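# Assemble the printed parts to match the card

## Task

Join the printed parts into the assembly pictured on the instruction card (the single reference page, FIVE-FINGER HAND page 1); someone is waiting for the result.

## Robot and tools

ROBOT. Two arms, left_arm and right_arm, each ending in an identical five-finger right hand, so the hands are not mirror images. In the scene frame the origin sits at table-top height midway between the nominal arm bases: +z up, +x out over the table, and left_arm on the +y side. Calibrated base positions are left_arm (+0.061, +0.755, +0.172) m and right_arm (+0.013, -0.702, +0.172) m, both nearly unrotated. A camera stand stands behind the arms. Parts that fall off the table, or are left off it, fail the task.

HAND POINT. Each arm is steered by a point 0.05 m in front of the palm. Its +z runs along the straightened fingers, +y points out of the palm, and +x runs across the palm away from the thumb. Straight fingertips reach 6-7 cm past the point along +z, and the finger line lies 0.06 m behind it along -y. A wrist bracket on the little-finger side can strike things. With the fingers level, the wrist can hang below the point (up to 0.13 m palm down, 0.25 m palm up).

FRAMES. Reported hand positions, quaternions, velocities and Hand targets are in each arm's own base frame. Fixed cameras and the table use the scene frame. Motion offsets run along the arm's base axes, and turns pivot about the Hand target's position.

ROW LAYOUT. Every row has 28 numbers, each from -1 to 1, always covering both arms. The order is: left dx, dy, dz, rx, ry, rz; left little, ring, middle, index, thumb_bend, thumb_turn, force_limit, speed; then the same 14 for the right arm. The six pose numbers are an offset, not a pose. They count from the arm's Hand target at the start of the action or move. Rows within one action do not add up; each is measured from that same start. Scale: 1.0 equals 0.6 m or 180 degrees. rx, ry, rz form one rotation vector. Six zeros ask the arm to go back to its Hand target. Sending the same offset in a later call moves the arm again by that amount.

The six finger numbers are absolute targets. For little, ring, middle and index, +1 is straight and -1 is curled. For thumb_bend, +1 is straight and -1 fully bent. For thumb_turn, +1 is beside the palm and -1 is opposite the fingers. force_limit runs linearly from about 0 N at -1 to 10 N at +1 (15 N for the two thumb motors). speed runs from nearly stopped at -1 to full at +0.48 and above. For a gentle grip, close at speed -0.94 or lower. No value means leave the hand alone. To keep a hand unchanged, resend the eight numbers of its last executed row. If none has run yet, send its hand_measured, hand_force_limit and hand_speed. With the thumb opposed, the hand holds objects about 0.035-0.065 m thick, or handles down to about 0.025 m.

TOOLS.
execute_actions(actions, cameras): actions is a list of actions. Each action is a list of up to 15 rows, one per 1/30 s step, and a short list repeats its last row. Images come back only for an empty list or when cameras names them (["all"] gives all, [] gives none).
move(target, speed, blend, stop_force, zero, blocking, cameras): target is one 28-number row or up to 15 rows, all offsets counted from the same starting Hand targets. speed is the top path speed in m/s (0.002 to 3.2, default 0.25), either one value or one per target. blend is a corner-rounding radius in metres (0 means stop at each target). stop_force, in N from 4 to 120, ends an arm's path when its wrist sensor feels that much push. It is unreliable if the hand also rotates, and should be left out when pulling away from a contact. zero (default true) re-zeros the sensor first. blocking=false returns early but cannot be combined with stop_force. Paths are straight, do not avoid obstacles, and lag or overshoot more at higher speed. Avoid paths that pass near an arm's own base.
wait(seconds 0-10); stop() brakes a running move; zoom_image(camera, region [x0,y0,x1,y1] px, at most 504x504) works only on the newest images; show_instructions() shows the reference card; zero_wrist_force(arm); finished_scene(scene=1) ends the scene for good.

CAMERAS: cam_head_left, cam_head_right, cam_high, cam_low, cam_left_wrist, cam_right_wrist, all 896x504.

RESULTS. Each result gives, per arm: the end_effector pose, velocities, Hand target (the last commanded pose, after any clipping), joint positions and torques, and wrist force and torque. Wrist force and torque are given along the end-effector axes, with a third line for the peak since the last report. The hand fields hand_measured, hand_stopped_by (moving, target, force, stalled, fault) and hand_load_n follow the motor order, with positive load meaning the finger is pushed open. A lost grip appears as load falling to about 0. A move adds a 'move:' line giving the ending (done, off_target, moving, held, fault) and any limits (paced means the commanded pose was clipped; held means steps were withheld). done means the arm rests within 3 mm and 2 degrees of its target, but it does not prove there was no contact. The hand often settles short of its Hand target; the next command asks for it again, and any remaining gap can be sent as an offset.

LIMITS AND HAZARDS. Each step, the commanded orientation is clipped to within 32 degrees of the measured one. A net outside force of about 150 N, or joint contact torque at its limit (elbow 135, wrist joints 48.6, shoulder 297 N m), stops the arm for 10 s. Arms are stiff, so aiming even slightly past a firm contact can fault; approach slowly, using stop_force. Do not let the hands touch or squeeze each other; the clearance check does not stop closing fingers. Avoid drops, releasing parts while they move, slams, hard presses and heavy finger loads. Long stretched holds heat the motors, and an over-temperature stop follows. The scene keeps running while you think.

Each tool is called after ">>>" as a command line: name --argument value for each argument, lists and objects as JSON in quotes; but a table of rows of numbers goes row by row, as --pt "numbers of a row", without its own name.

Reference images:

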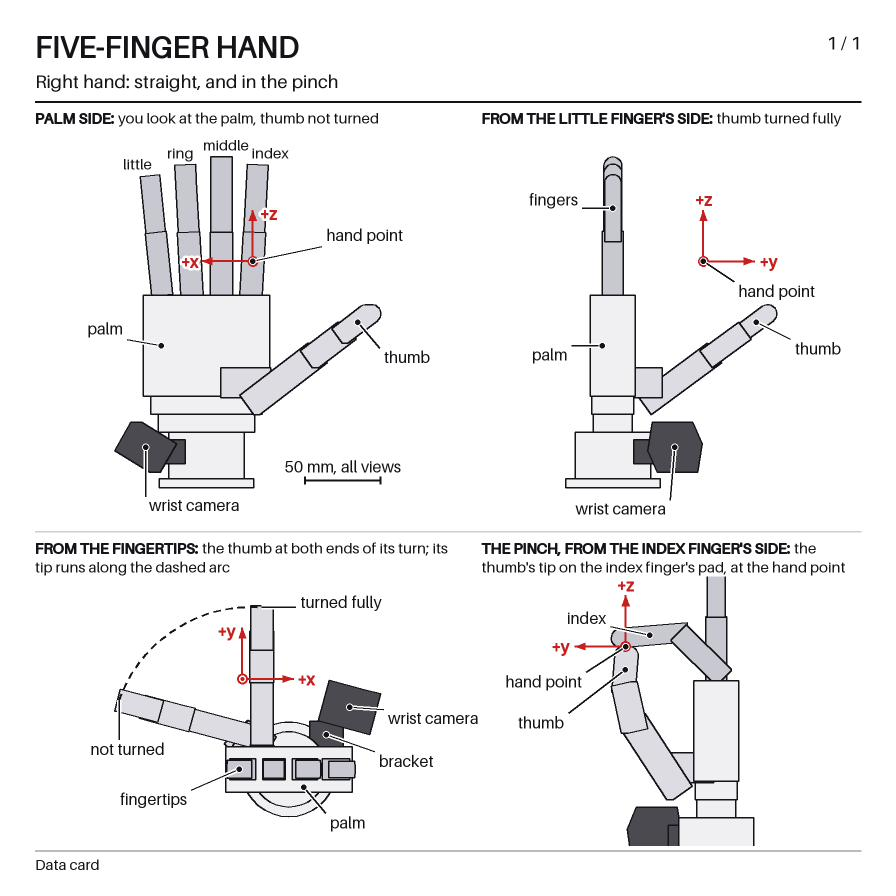

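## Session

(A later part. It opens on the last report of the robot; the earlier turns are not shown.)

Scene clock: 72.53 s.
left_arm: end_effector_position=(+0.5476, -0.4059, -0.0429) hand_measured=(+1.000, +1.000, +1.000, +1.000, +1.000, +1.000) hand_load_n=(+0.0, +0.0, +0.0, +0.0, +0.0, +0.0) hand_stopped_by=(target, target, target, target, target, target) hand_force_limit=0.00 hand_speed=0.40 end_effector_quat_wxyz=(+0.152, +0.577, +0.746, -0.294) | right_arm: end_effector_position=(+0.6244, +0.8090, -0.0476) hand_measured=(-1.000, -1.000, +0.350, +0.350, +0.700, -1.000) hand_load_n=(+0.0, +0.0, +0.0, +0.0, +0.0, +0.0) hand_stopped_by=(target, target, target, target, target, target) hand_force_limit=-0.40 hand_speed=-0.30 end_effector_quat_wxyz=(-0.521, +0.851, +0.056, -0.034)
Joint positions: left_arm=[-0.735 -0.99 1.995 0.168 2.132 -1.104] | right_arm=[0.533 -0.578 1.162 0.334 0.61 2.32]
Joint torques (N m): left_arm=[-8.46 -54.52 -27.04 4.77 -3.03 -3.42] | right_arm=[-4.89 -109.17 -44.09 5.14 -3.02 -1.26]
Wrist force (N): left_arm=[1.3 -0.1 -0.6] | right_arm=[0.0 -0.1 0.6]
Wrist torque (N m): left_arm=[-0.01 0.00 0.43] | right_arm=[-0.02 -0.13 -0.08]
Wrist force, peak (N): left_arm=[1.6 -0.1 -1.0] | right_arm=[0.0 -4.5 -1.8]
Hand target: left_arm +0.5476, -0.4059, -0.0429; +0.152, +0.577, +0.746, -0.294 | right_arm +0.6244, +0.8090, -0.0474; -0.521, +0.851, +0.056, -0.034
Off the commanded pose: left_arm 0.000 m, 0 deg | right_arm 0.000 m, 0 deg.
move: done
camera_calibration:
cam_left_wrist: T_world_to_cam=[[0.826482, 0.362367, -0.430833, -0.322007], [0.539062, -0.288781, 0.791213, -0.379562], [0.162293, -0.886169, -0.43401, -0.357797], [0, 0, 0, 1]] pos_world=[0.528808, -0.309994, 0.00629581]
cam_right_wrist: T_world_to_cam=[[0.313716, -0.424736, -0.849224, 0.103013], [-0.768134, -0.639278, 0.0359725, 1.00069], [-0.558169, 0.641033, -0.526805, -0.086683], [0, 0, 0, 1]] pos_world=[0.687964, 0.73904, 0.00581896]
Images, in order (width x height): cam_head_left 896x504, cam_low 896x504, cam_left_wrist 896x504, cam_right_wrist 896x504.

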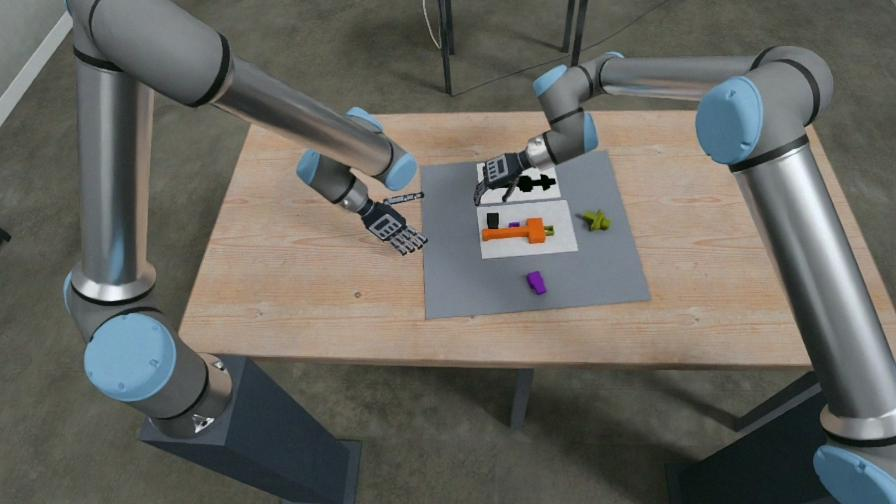

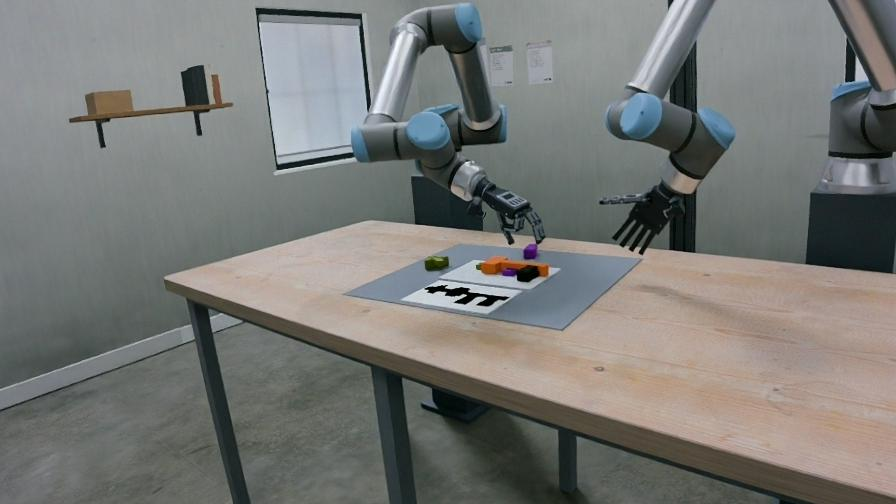

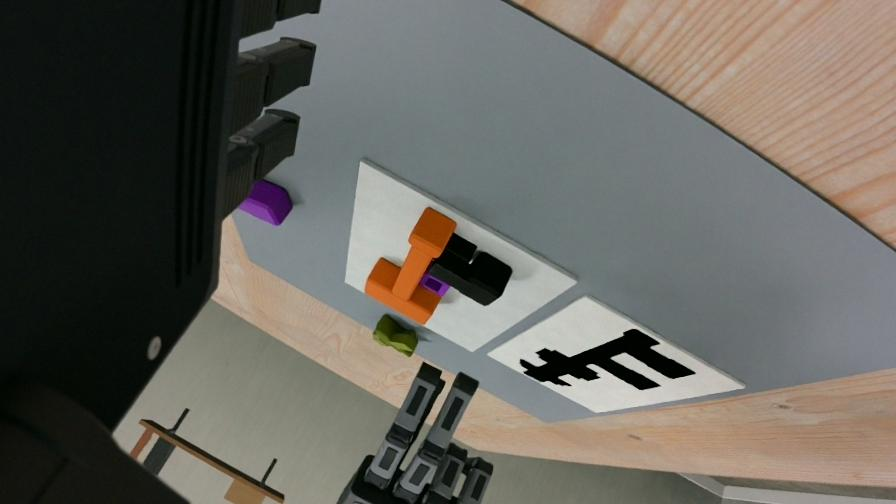

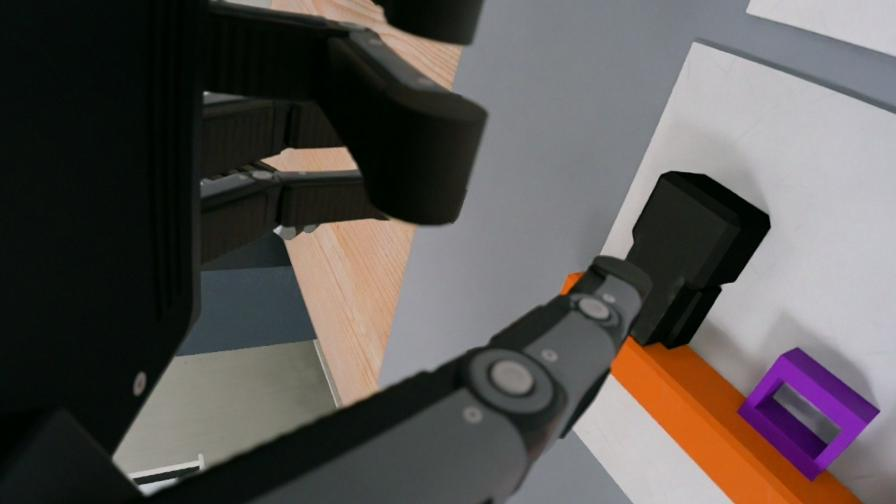

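>>> move --pt "0 0 0.0 0 0 0 1 1 1 1 1 1 0 0.4 -0.329 -0.2017 0.0 0 0 0.08 -1 -1 0.35 0.35 0.7 -1 -0.4 -0.3" --pt "0 0 0.0 0 0 0 1 1 1 1 1 1 0 0.4 -0.329 -0.2017 -0.04 0 0 0.08 -1 -1 0.35 0.35 0.75 -1 -0.4 -0.3" --cameras '["cam_left_wrist","cam_right_wrist"]'

>>> zoom_image --camera "cam_right_wrist" --region '[530, 130, 830, 354]'

Scene clock: 76.57 s.
left_arm: end_effector_position=(+0.5476, -0.4059, -0.0429) hand_measured=(+1.000, +1.000, +1.000, +1.000, +1.000, +1.000) hand_load_n=(+0.5, +0.0, +0.0, +0.0, +0.0, +0.0) hand_stopped_by=(target, target, target, target, target, target) hand_force_limit=0.00 hand_speed=0.40 end_effector_quat_wxyz=(+0.152, +0.577, +0.746, -0.294) | right_arm: end_effector_position=(+0.4270, +0.6880, -0.0714) hand_measured=(-1.000, -1.000, +0.350, +0.350, +0.750, -1.000) hand_load_n=(+0.5, +0.0, +0.0, +0.0, +0.0, +0.0) hand_stopped_by=(target, target, target, target, target, target) hand_force_limit=-0.40 hand_speed=-0.30 end_effector_quat_wxyz=(-0.513, +0.837, +0.162, -0.099)
Joint positions: left_arm=[-0.735 -0.99 1.995 0.168 2.132 -1.104] | right_arm=[0.517 -0.703 1.588 0.429 0.49 1.859]
Joint torques (N m): left_arm=[-10.53 -56.05 -27.84 4.54 -2.78 -3.49] | right_arm=[5.26 -72.13 -33.37 1.53 -4.4 1.55]
Wrist force (N): left_arm=[1.2 -0.1 -0.9] | right_arm=[-0.3 0.1 0.2]
Wrist torque (N m): left_arm=[0.00 0.03 0.43] | right_arm=[0.02 -0.08 -0.09]
Wrist force, peak (N): left_arm=[1.3 0.0 -1.2] | right_arm=[1.2 0.2 1.2]
Hand target: left_arm +0.5476, -0.4059, -0.0429; +0.152, +0.577, +0.746, -0.294 | right_arm +0.4270, +0.6880, -0.0714; -0.513, +0.837, +0.162, -0.099
Off the commanded pose: left_arm 0.000 m, 0 deg | right_arm 0.000 m, 0 deg.
move: done
camera_calibration:
cam_left_wrist: T_world_to_cam=[[0.826482, 0.362367, -0.430833, -0.322007], [0.539062, -0.288781, 0.791213, -0.379562], [0.162293, -0.886169, -0.43401, -0.357797], [0, 0, 0, 1]] pos_world=[0.528808, -0.309994, 0.00629581]
cam_right_wrist: T_world_to_cam=[[0.40954, -0.333297, -0.849229, -0.0104223], [-0.585004, -0.810237, 0.0358767, 0.81201], [-0.700034, 0.482109, -0.526804, 0.0381584], [0, 0, 0, 1]] pos_world=[0.506009, 0.63605, -0.0178811]
Images, in order (width x height): cam_left_wrist 896x504, cam_right_wrist 896x504.

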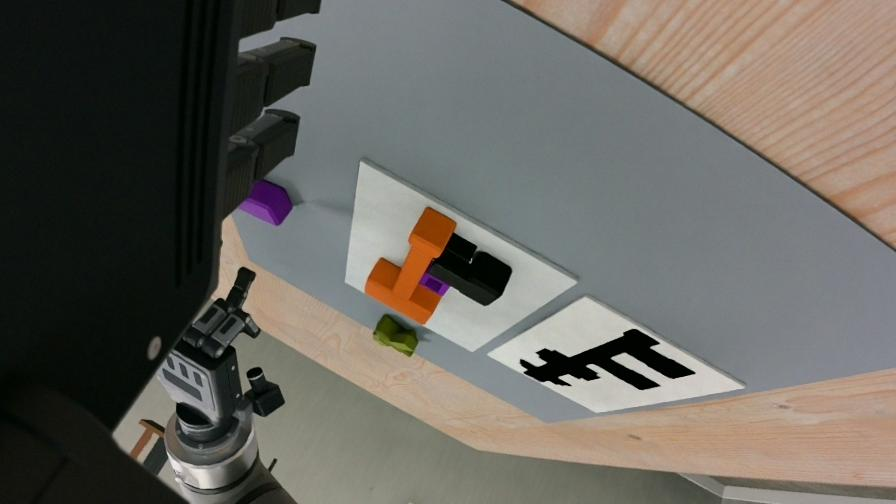

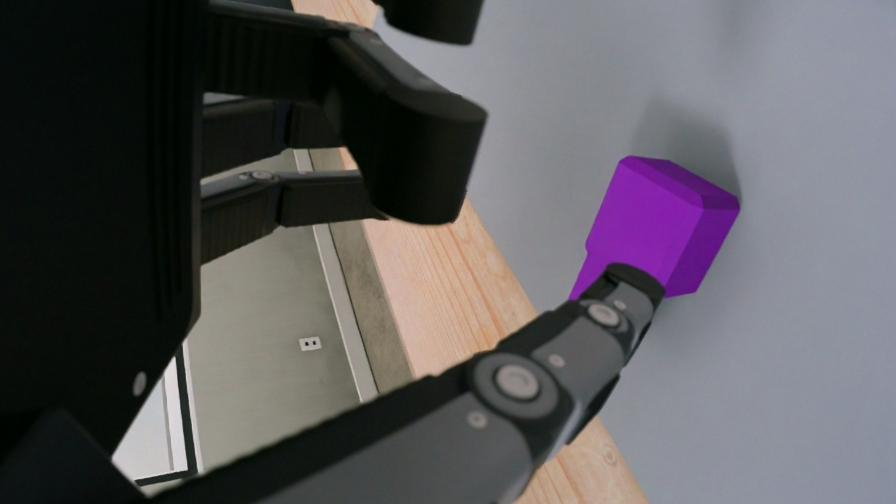

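Scaled by 1.680.

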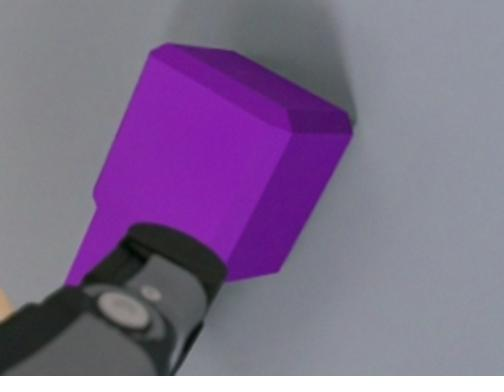

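>>> move --pt "0 0 0.0 0 0 0 1 1 1 1 1 1 0 0.4 -0.0045 0.007 -0.1057 0 0 0.008 -1 -1 0.35 0.35 0.75 -1 -0.4 -0.3" --pt "0 0 0.0 0 0 0 1 1 1 1 1 1 0 0.4 -0.0045 0.007 -0.1057 0 0 0.008 -1 -1 -0.3 -0.3 0.2 -1 -0.55 -0.9" --speed 0.12 --cameras '["cam_right_wrist","cam_low"]'

>>> zoom_image --camera "cam_low" --region '[460, 200, 610, 310]'

Scene clock: 80.60 s.
left_arm: end_effector_position=(+0.5476, -0.4059, -0.0429) hand_measured=(+1.000, +1.000, +1.000, +1.000, +1.000, +1.000) hand_load_n=(+0.0, +0.0, +0.0, +0.0, -0.5, +0.0) hand_stopped_by=(target, target, target, target, target, target) hand_force_limit=0.00 hand_speed=0.40 end_effector_quat_wxyz=(+0.152, +0.577, +0.746, -0.294) | right_arm: end_effector_position=(+0.4243, +0.6922, -0.1348) hand_measured=(-1.000, -1.000, -0.002, -0.012, +0.566, -1.000) hand_load_n=(+0.0, +0.0, +3.0, +3.0, +5.0, -0.5) hand_stopped_by=(target, target, force, force, force, target) hand_force_limit=-0.55 hand_speed=-0.90 end_effector_quat_wxyz=(-0.511, +0.835, +0.173, -0.106)
Joint positions: left_arm=[-0.735 -0.99 1.995 0.168 2.132 -1.104] | right_arm=[0.524 -0.608 1.555 0.4 0.485 1.822]
Joint torques (N m): left_arm=[-10.36 -56.73 -28.04 4.62 -2.89 -3.5] | right_arm=[7.79 -74.99 -32.73 1.39 -4.11 -2.01]
Wrist force (N): left_arm=[1.1 0.1 -0.7] | right_arm=[-0.8 -0.8 0.2]
Wrist torque (N m): left_arm=[0.02 0.06 0.42] | right_arm=[-0.03 -0.09 -0.11]
Wrist force, peak (N): left_arm=[1.6 0.3 -1.0] | right_arm=[-0.2 1.0 1.0]
Hand target: left_arm +0.5476, -0.4059, -0.0429; +0.152, +0.577, +0.746, -0.294 | right_arm +0.4243, +0.6922, -0.1348; -0.511, +0.835, +0.173, -0.106
Off the commanded pose: left_arm 0.000 m, 0 deg | right_arm 0.000 m, 0 deg.
move: done
camera_calibration:
cam_right_wrist: T_world_to_cam=[[0.417789, -0.322911, -0.849224, -0.0724447], [-0.564447, -0.824689, 0.0358935, 0.817363], [-0.711936, 0.464345, -0.526812, 0.0181823], [0, 0, 0, 1]] pos_world=[0.504569, 0.642234, -0.0812812]
Images, in order (width x height): cam_low 896x504, cam_right_wrist 896x504.

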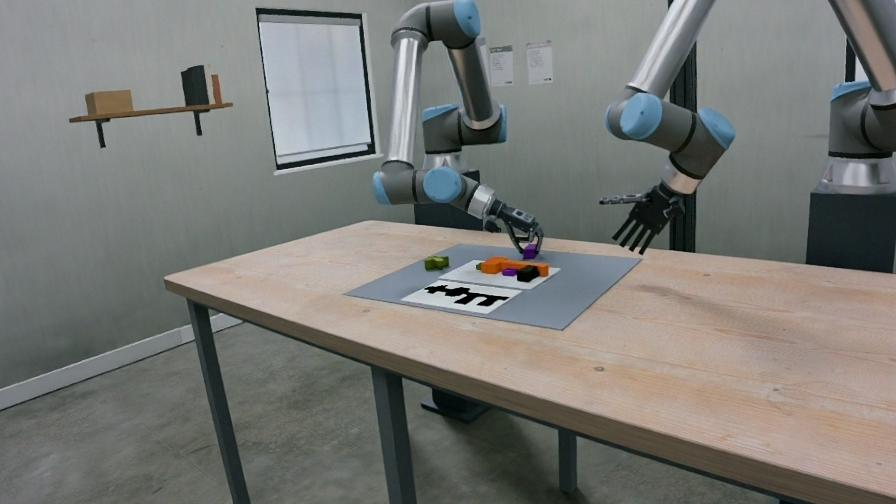

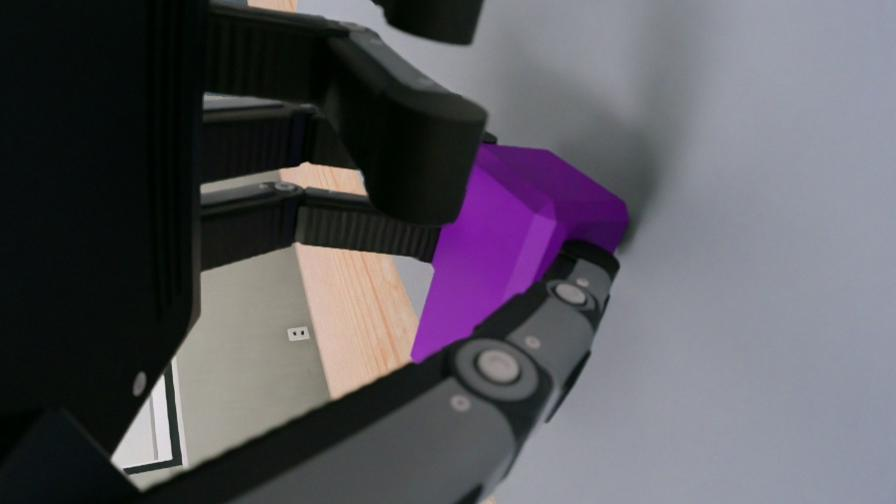

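Scaled by 3.360.

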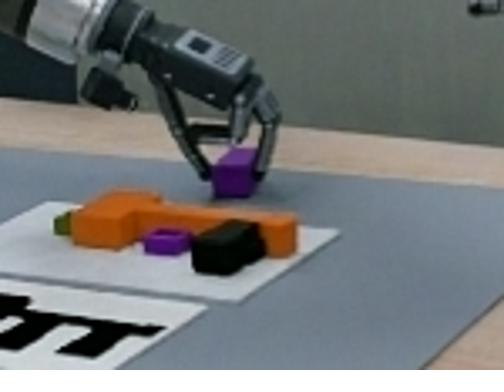

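>>> zoom_image --camera "cam_right_wrist" --region '[390, 120, 650, 380]'

Scaled by 1.938.

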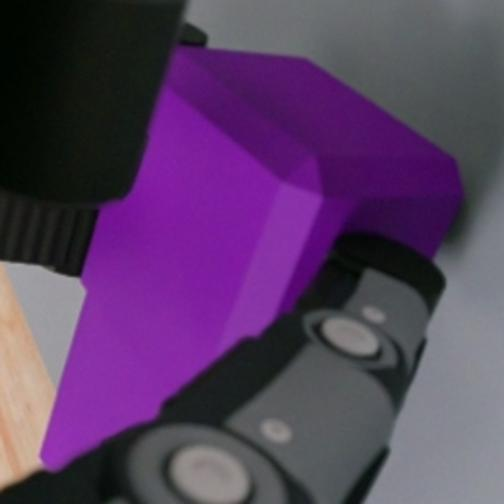

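>>> move --pt "0 0 0 0 0 0 1 1 1 1 1 1 0 0.4 0 0 0.16 0 0 0 -1 -1 -0.3 -0.3 0.2 -1 -0.55 -0.9" --pt "0 0 0 0 0 0 1 1 1 1 1 1 0 0.4 0.349 0.1007 0.16 0 0 -0.111 -1 -1 -0.3 -0.3 0.2 -1 -0.55 -0.9" --pt "0 0 0 0 0 0 1 1 1 1 1 1 0 0.4 0.349 0.1007 0.065 0 0 -0.111 -1 -1 -0.3 -0.3 0.2 -1 -0.55 -0.9" --speed '[0.15,0.2,0.1]' --blend '[0.03,0.02,0]' --cameras '["cam_left_wrist","cam_right_wrist","cam_low","cam_head_left"]'

>>> zoom_image --camera "cam_left_wrist" --region '[360, 190, 520, 330]'

>>> zoom_image --camera "cam_head_left" --region '[475, 185, 560, 250]'

>>> zoom_image --camera "cam_low" --region '[490, 230, 570, 290]'

Scene clock: 90.10 s.
left_arm: end_effector_position=(+0.5476, -0.4059, -0.0429) hand_measured=(+1.000, +1.000, +1.000, +1.000, +1.000, +1.000) hand_load_n=(+0.0, +0.0, -0.5, +0.0, +0.0, +0.0) hand_stopped_by=(target, target, target, target, target, target) hand_force_limit=0.00 hand_speed=0.40 end_effector_quat_wxyz=(+0.152, +0.577, +0.746, -0.294) | right_arm: end_effector_position=(+0.6337, +0.7526, -0.0956) hand_measured=(-1.000, -1.000, -0.002, -0.012, +0.566, -1.000) hand_load_n=(+0.0, +0.0, +3.0, +2.5, +5.0, -1.0) hand_stopped_by=(target, target, force, force, force, target) hand_force_limit=-0.55 hand_speed=-0.90 end_effector_quat_wxyz=(-0.522, +0.853, +0.025, -0.015)
Joint positions: left_arm=[-0.735 -0.99 1.995 0.168 2.132 -1.104] | right_arm=[0.475 -0.592 1.294 0.2 0.619 2.341]
Joint torques (N m): left_arm=[-7.63 -56.6 -27.75 4.33 -2.95 -3.3] | right_arm=[3.78 -86.78 -42.22 -0.47 1.3 2.12]
Wrist force (N): left_arm=[0.9 0.2 -0.8] | right_arm=[-0.3 0.5 0.5]
Wrist torque (N m): left_arm=[0.03 0.08 0.42] | right_arm=[0.05 -0.08 -0.34]
Wrist force, peak (N): left_arm=[1.8 0.0 -0.8] | right_arm=[0.1 1.5 1.2]
Hand target: left_arm +0.5476, -0.4059, -0.0429; +0.152, +0.577, +0.746, -0.294 | right_arm +0.6337, +0.7526, -0.0958; -0.522, +0.853, +0.025, -0.015
Off the commanded pose: left_arm 0.000 m, 0 deg | right_arm 0.000 m, 0 deg.
move: done
camera_calibration:
cam_left_wrist: T_world_to_cam=[[0.826482, 0.362367, -0.430833, -0.322007], [0.539062, -0.288781, 0.791213, -0.379562], [0.162293, -0.886169, -0.43401, -0.357797], [0, 0, 0, 1]] pos_world=[0.528808, -0.309994, 0.00629581]
cam_right_wrist: T_world_to_cam=[[0.282279, -0.446229, -0.849234, 0.0715496], [-0.812341, -0.58208, 0.0358376, 0.958488], [-0.510314, 0.679752, -0.526799, -0.130019], [0, 0, 0, 1]] pos_world=[0.692073, 0.678225, -0.0420812]
Images, in order (width x height): cam_head_left 896x504, cam_low 896x504, cam_left_wrist 896x504, cam_right_wrist 896x504.

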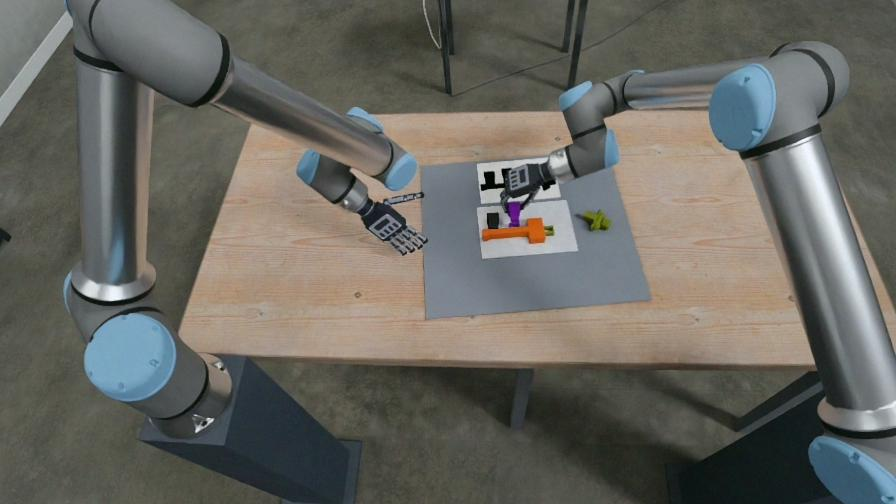

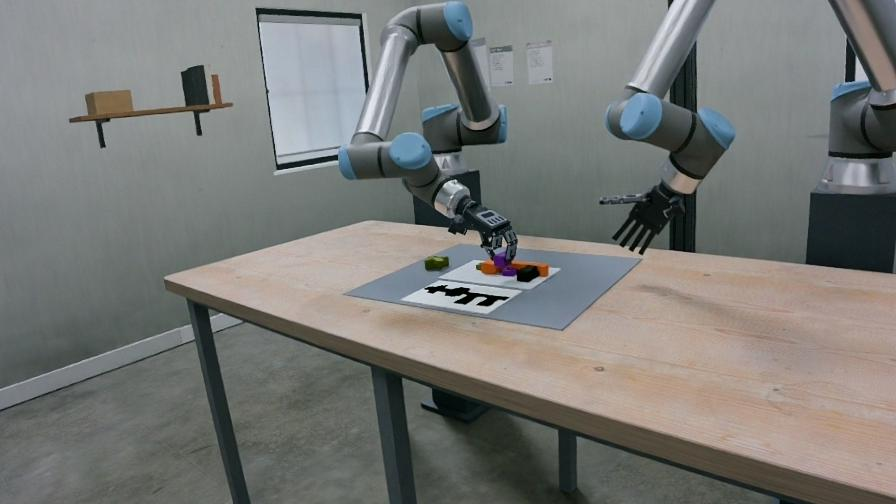

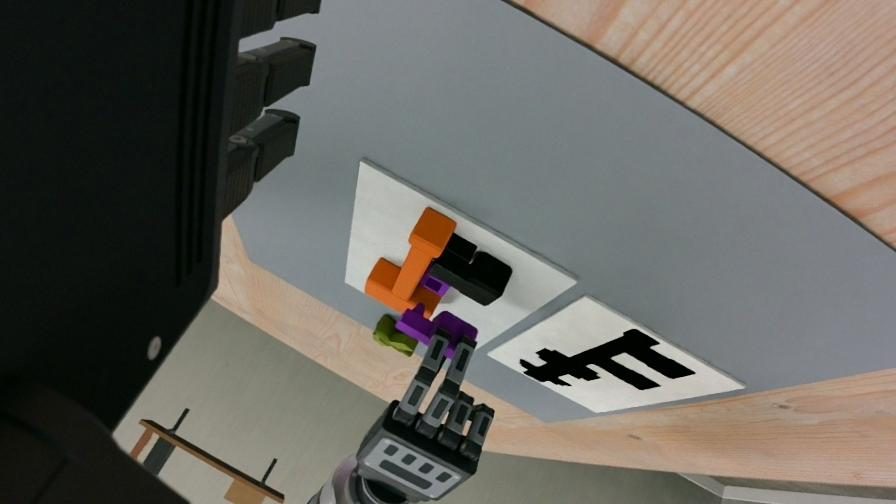

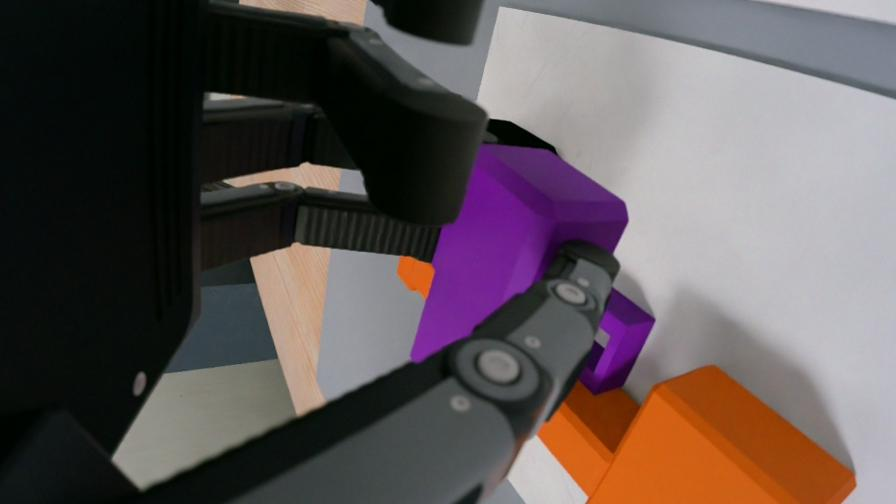

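Scaled by 3.150.

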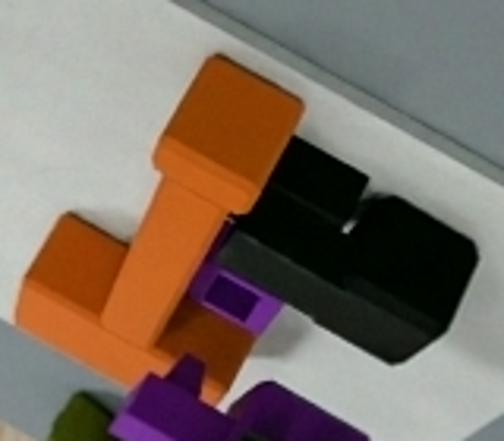

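Scaled by 5.929.

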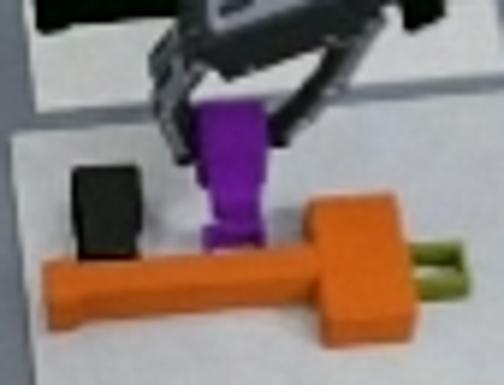

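Scaled by 6.300.

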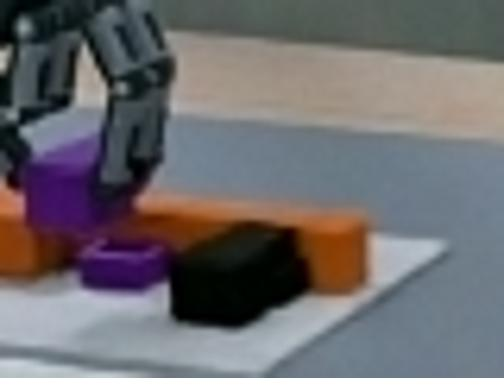

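>>> move --target '[0,0,0.0,0,0,0,1,1,1,1,1,1,0,0.4,-0.001,0.0012,-0.064,0,0,0,-1,-1,-0.3,-0.3,0.2,-1,-0.55,-0.9]' --speed 0.025 --stop_force 4 --cameras '["cam_left_wrist","cam_right_wrist","cam_low","cam_head_left"]'

>>> zoom_image --camera "cam_left_wrist" --region '[360, 190, 520, 330]'

>>> zoom_image --camera "cam_head_left" --region '[475, 185, 560, 250]'

>>> zoom_image --camera "cam_low" --region '[490, 230, 570, 290]'

Scene clock: 94.03 s.
left_arm: end_effector_position=(+0.5476, -0.4059, -0.0429) hand_measured=(+1.000, +1.000, +1.000, +1.000, +1.000, +1.000) hand_load_n=(+0.0, +0.0, +0.0, +0.0, +0.0, +0.0) hand_stopped_by=(target, target, target, target, target, target) hand_force_limit=0.00 hand_speed=0.40 end_effector_quat_wxyz=(+0.152, +0.577, +0.746, -0.294) | right_arm: end_effector_position=(+0.6332, +0.7532, -0.1296) hand_measured=(-1.000, -1.000, -0.002, -0.012, +0.566, -1.000) hand_load_n=(+0.0, +0.0, +3.5, +1.5, +4.5, +0.5) hand_stopped_by=(target, target, force, force, force, target) hand_force_limit=-0.55 hand_speed=-0.90 end_effector_quat_wxyz=(-0.522, +0.853, +0.026, -0.015)
Joint positions: left_arm=[-0.735 -0.99 1.995 0.168 2.132 -1.104] | right_arm=[0.476 -0.555 1.29 0.165 0.62 2.342]
Joint torques (N m): left_arm=[-9.99 -55.58 -26.96 4.46 -2.67 -3.11] | right_arm=[-5.35 -109.03 -16.86 4.98 0.05 -0.64]
Wrist force (N): left_arm=[1.0 -0.2 -0.8] | right_arm=[-0.1 0.6 0.8]
Wrist torque (N m): left_arm=[-0.02 0.07 0.41] | right_arm=[0.04 -0.12 -0.31]
Wrist force, peak (N): left_arm=[1.5 0.0 -1.2] | right_arm=[1.3 -6.1 0.1]
Hand target: left_arm +0.5476, -0.4059, -0.0429; +0.152, +0.577, +0.746, -0.294 | right_arm +0.6332, +0.7532, -0.1296; -0.522, +0.853, +0.026, -0.015 (not the last commanded pose)
Off the commanded pose: left_arm 0.000 m, 0 deg | right_arm 0.005 m, 0 deg.
move: contact (right_arm)
camera_calibration:
cam_left_wrist: T_world_to_cam=[[0.826482, 0.362367, -0.430833, -0.322007], [0.539062, -0.288781, 0.791213, -0.379562], [0.162293, -0.886169, -0.43401, -0.357797], [0, 0, 0, 1]] pos_world=[0.528808, -0.309994, 0.00629581]
cam_right_wrist: T_world_to_cam=[[0.282301, -0.446259, -0.849211, 0.0430907], [-0.812312, -0.58212, 0.0358681, 0.959658], [-0.510349, 0.679698, -0.526835, -0.148535], [0, 0, 0, 1]] pos_world=[0.691572, 0.678824, -0.0760813]
Images, in order (width x height): cam_head_left 896x504, cam_low 896x504, cam_left_wrist 896x504, cam_right_wrist 896x504.

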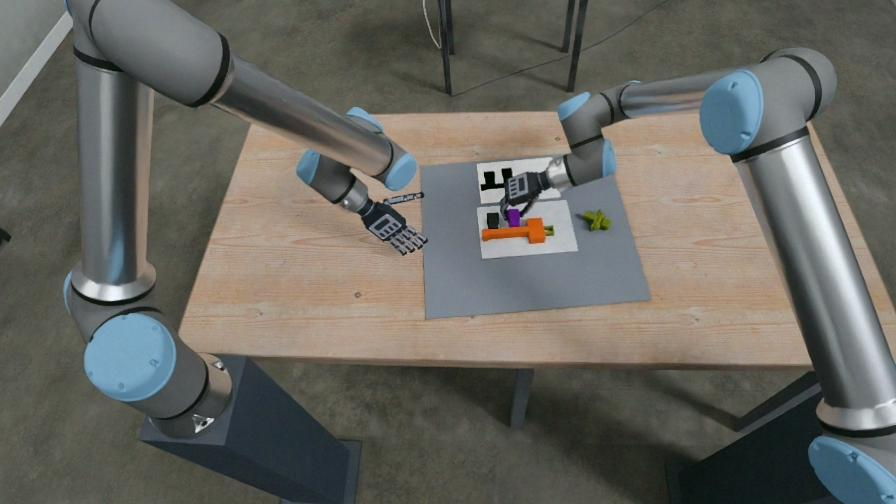

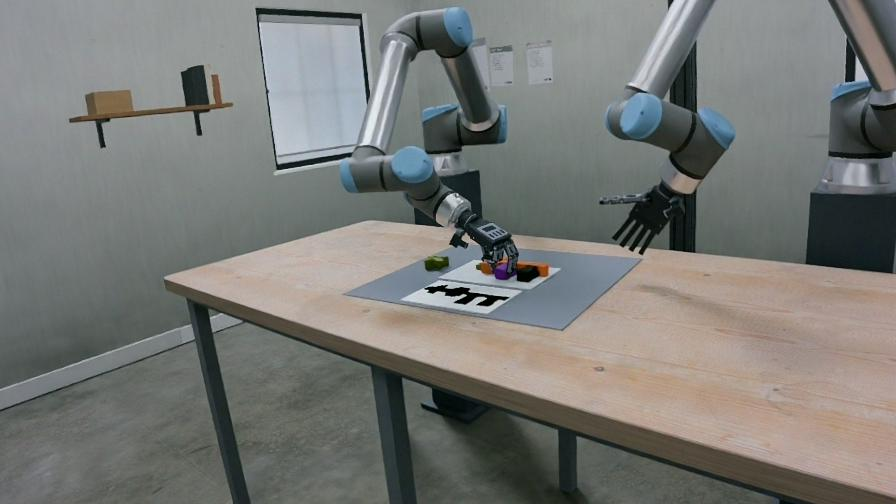

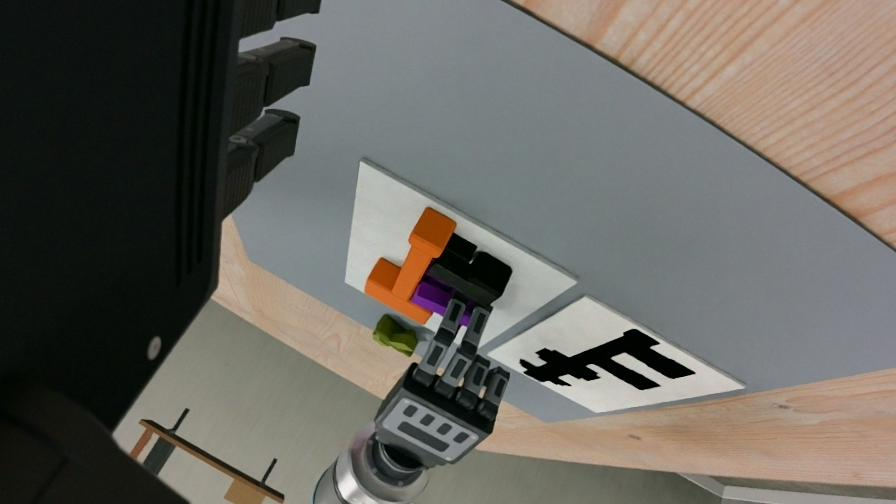

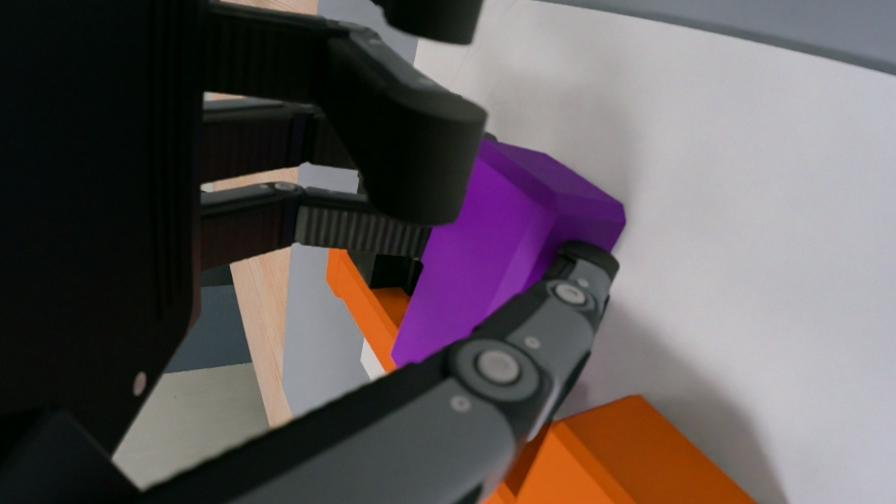

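Scaled by 3.150.

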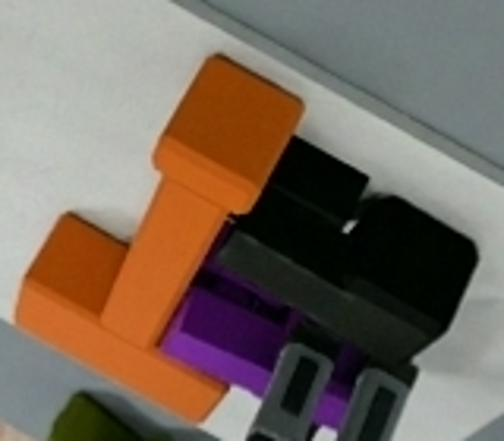

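Scaled by 5.929.

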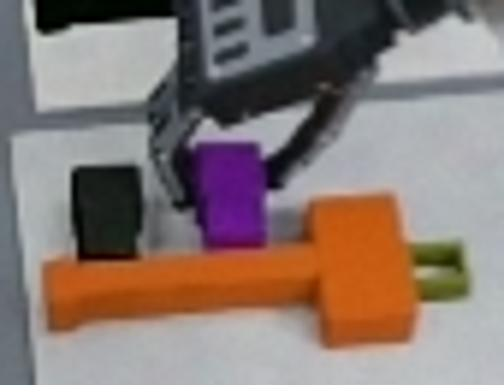

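Scaled by 6.300.

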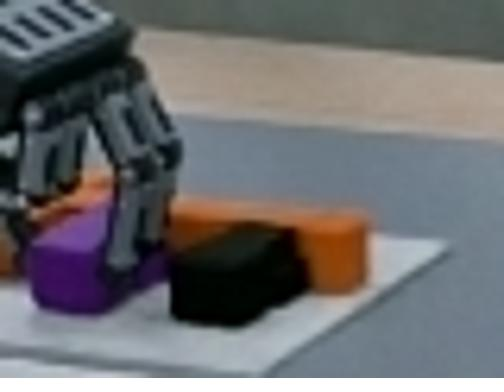

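>>> move --pt "0 0 0.0 0 0 0 1 1 1 1 1 1 0 0.4 0 0 -0.004 0 0 0 -1 -1 -0.3 -0.3 0.2 -1 -0.55 -0.9" --pt "0 0 0.0 0 0 0 1 1 1 1 1 1 0 0.4 0 0 -0.0041 0 0 0 -1 -1 0.3 0.3 0.62 -1 -0.4 -0.5" --pt "0 0 0.0 0 0 0 1 1 1 1 1 1 0 0.4 0.0004 -0.003 -0.004 0 0 0 -1 -1 0.35 0.35 0.7 -1 -0.4 -0.3" --pt "0 0 0.0 0 0 0 1 1 1 1 1 1 0 0.4 0.0004 -0.003 0.14 0 0 0 -1 -1 0.35 0.35 0.7 -1 -0.4 -0.3" --speed '[0.02,0.02,0.02,0.08]' --cameras '["cam_left_wrist","cam_right_wrist","cam_low","cam_head_left"]'

>>> zoom_image --camera "cam_left_wrist" --region '[360, 190, 520, 330]'

>>> zoom_image --camera "cam_low" --region '[490, 230, 570, 290]'

>>> zoom_image --camera "cam_right_wrist" --region '[520, 130, 896, 504]'

Scene clock: 99.30 s.
left_arm: end_effector_position=(+0.5476, -0.4059, -0.0429) hand_measured=(+1.000, +1.000, +1.000, +1.000, +1.000, +1.000) hand_load_n=(+0.0, +0.0, +0.0, +0.0, +0.0, -0.5) hand_stopped_by=(target, target, target, target, target, target) hand_force_limit=0.00 hand_speed=0.40 end_effector_quat_wxyz=(+0.152, +0.577, +0.746, -0.294) | right_arm: end_effector_position=(+0.6334, +0.7515, -0.0458) hand_measured=(-1.000, -1.000, +0.350, +0.348, +0.700, -1.000) hand_load_n=(+0.0, +0.0, -0.5, +0.0, +0.0, +0.0) hand_stopped_by=(target, target, target, target, target, target) hand_force_limit=-0.40 hand_speed=-0.30 end_effector_quat_wxyz=(-0.522, +0.853, +0.025, -0.015)
Joint positions: left_arm=[-0.735 -0.99 1.995 0.168 2.132 -1.104] | right_arm=[0.474 -0.646 1.297 0.252 0.618 2.34]
Joint torques (N m): left_arm=[-8.07 -57.1 -27.95 4.2 -2.65 -3.22] | right_arm=[-0.66 -108.66 -42.4 5.78 -1.7 -1.36]
Wrist force (N): left_arm=[1.0 0.1 -1.1] | right_arm=[-0.2 0.1 0.3]
Wrist torque (N m): left_arm=[0.04 0.08 0.41] | right_arm=[0.02 -0.10 -0.09]
Wrist force, peak (N): left_arm=[1.8 0.3 -1.0] | right_arm=[3.4 1.9 -12.1]
Hand target: left_arm +0.5476, -0.4059, -0.0429; +0.152, +0.577, +0.746, -0.294 | right_arm +0.6334, +0.7514, -0.0456; -0.522, +0.853, +0.026, -0.015
Off the commanded pose: left_arm 0.000 m, 0 deg | right_arm 0.000 m, 0 deg.
move: done
camera_calibration:
cam_left_wrist: T_world_to_cam=[[0.826482, 0.362367, -0.430833, -0.322007], [0.539062, -0.288781, 0.791213, -0.379562], [0.162293, -0.886169, -0.43401, -0.357797], [0, 0, 0, 1]] pos_world=[0.528808, -0.309994, 0.00629581]
cam_right_wrist: T_world_to_cam=[[0.282287, -0.44624, -0.849225, 0.113392], [-0.81227, -0.582175, 0.0359107, 0.955775], [-0.510423, 0.679663, -0.526808, -0.102986], [0, 0, 0, 1]] pos_world=[0.691772, 0.677024, 0.00771887]
Images, in order (width x height): cam_head_left 896x504, cam_low 896x504, cam_left_wrist 896x504, cam_right_wrist 896x504.

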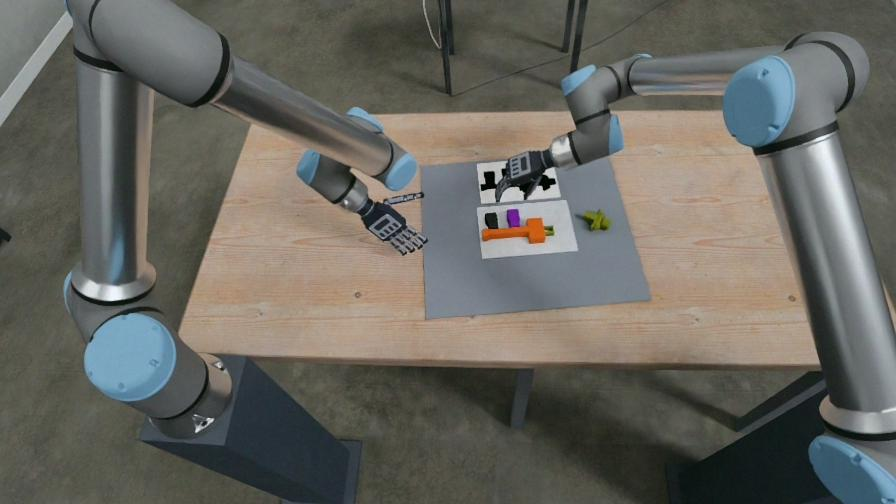

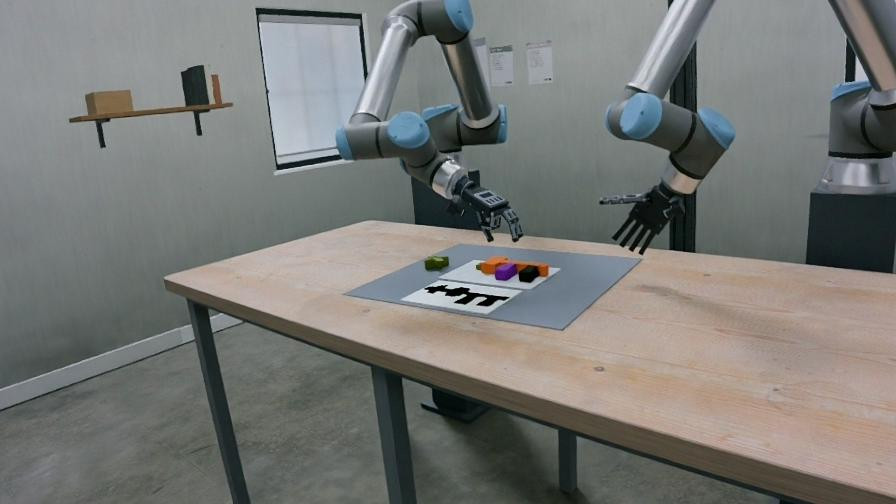

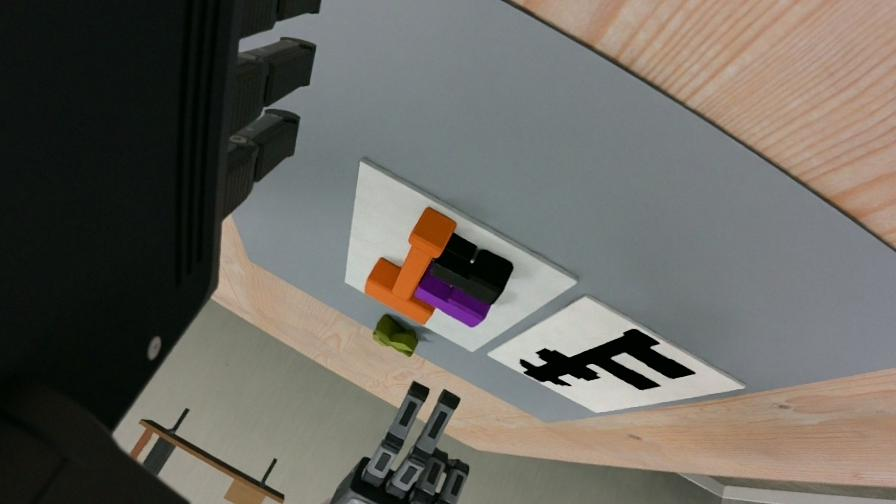

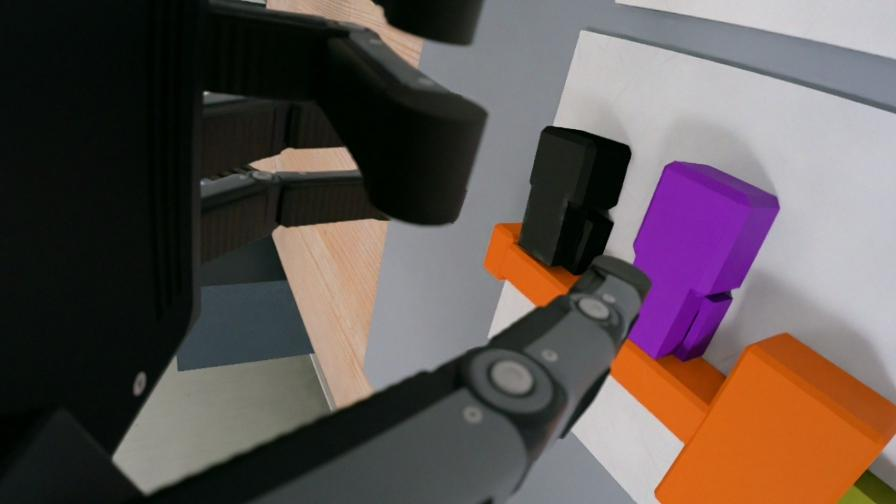

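Scaled by 3.150.

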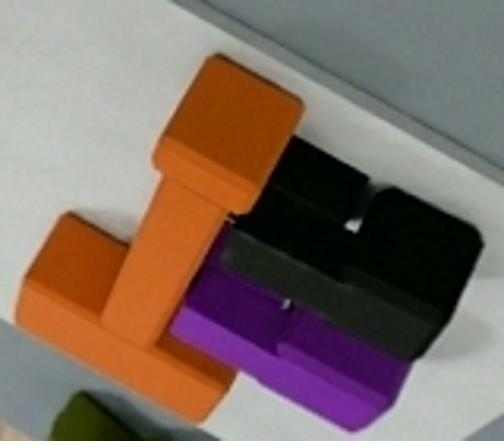

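Scaled by 6.300.

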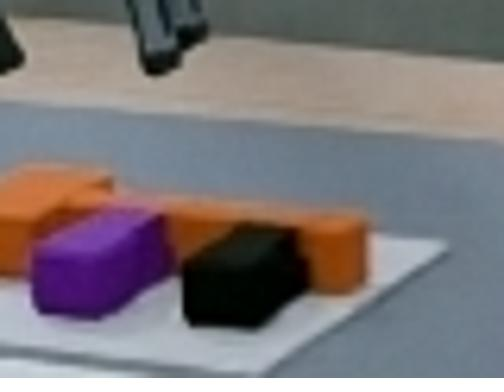

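Scaled by 1.340.

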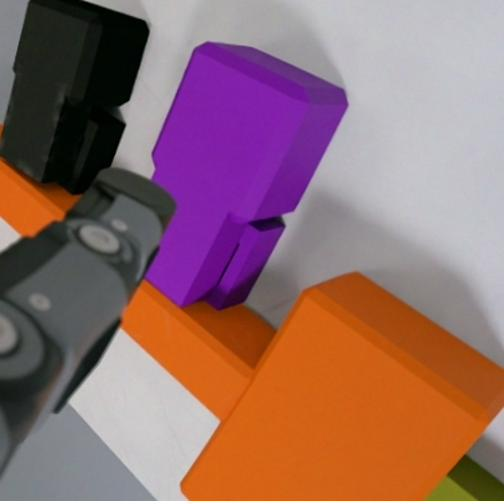

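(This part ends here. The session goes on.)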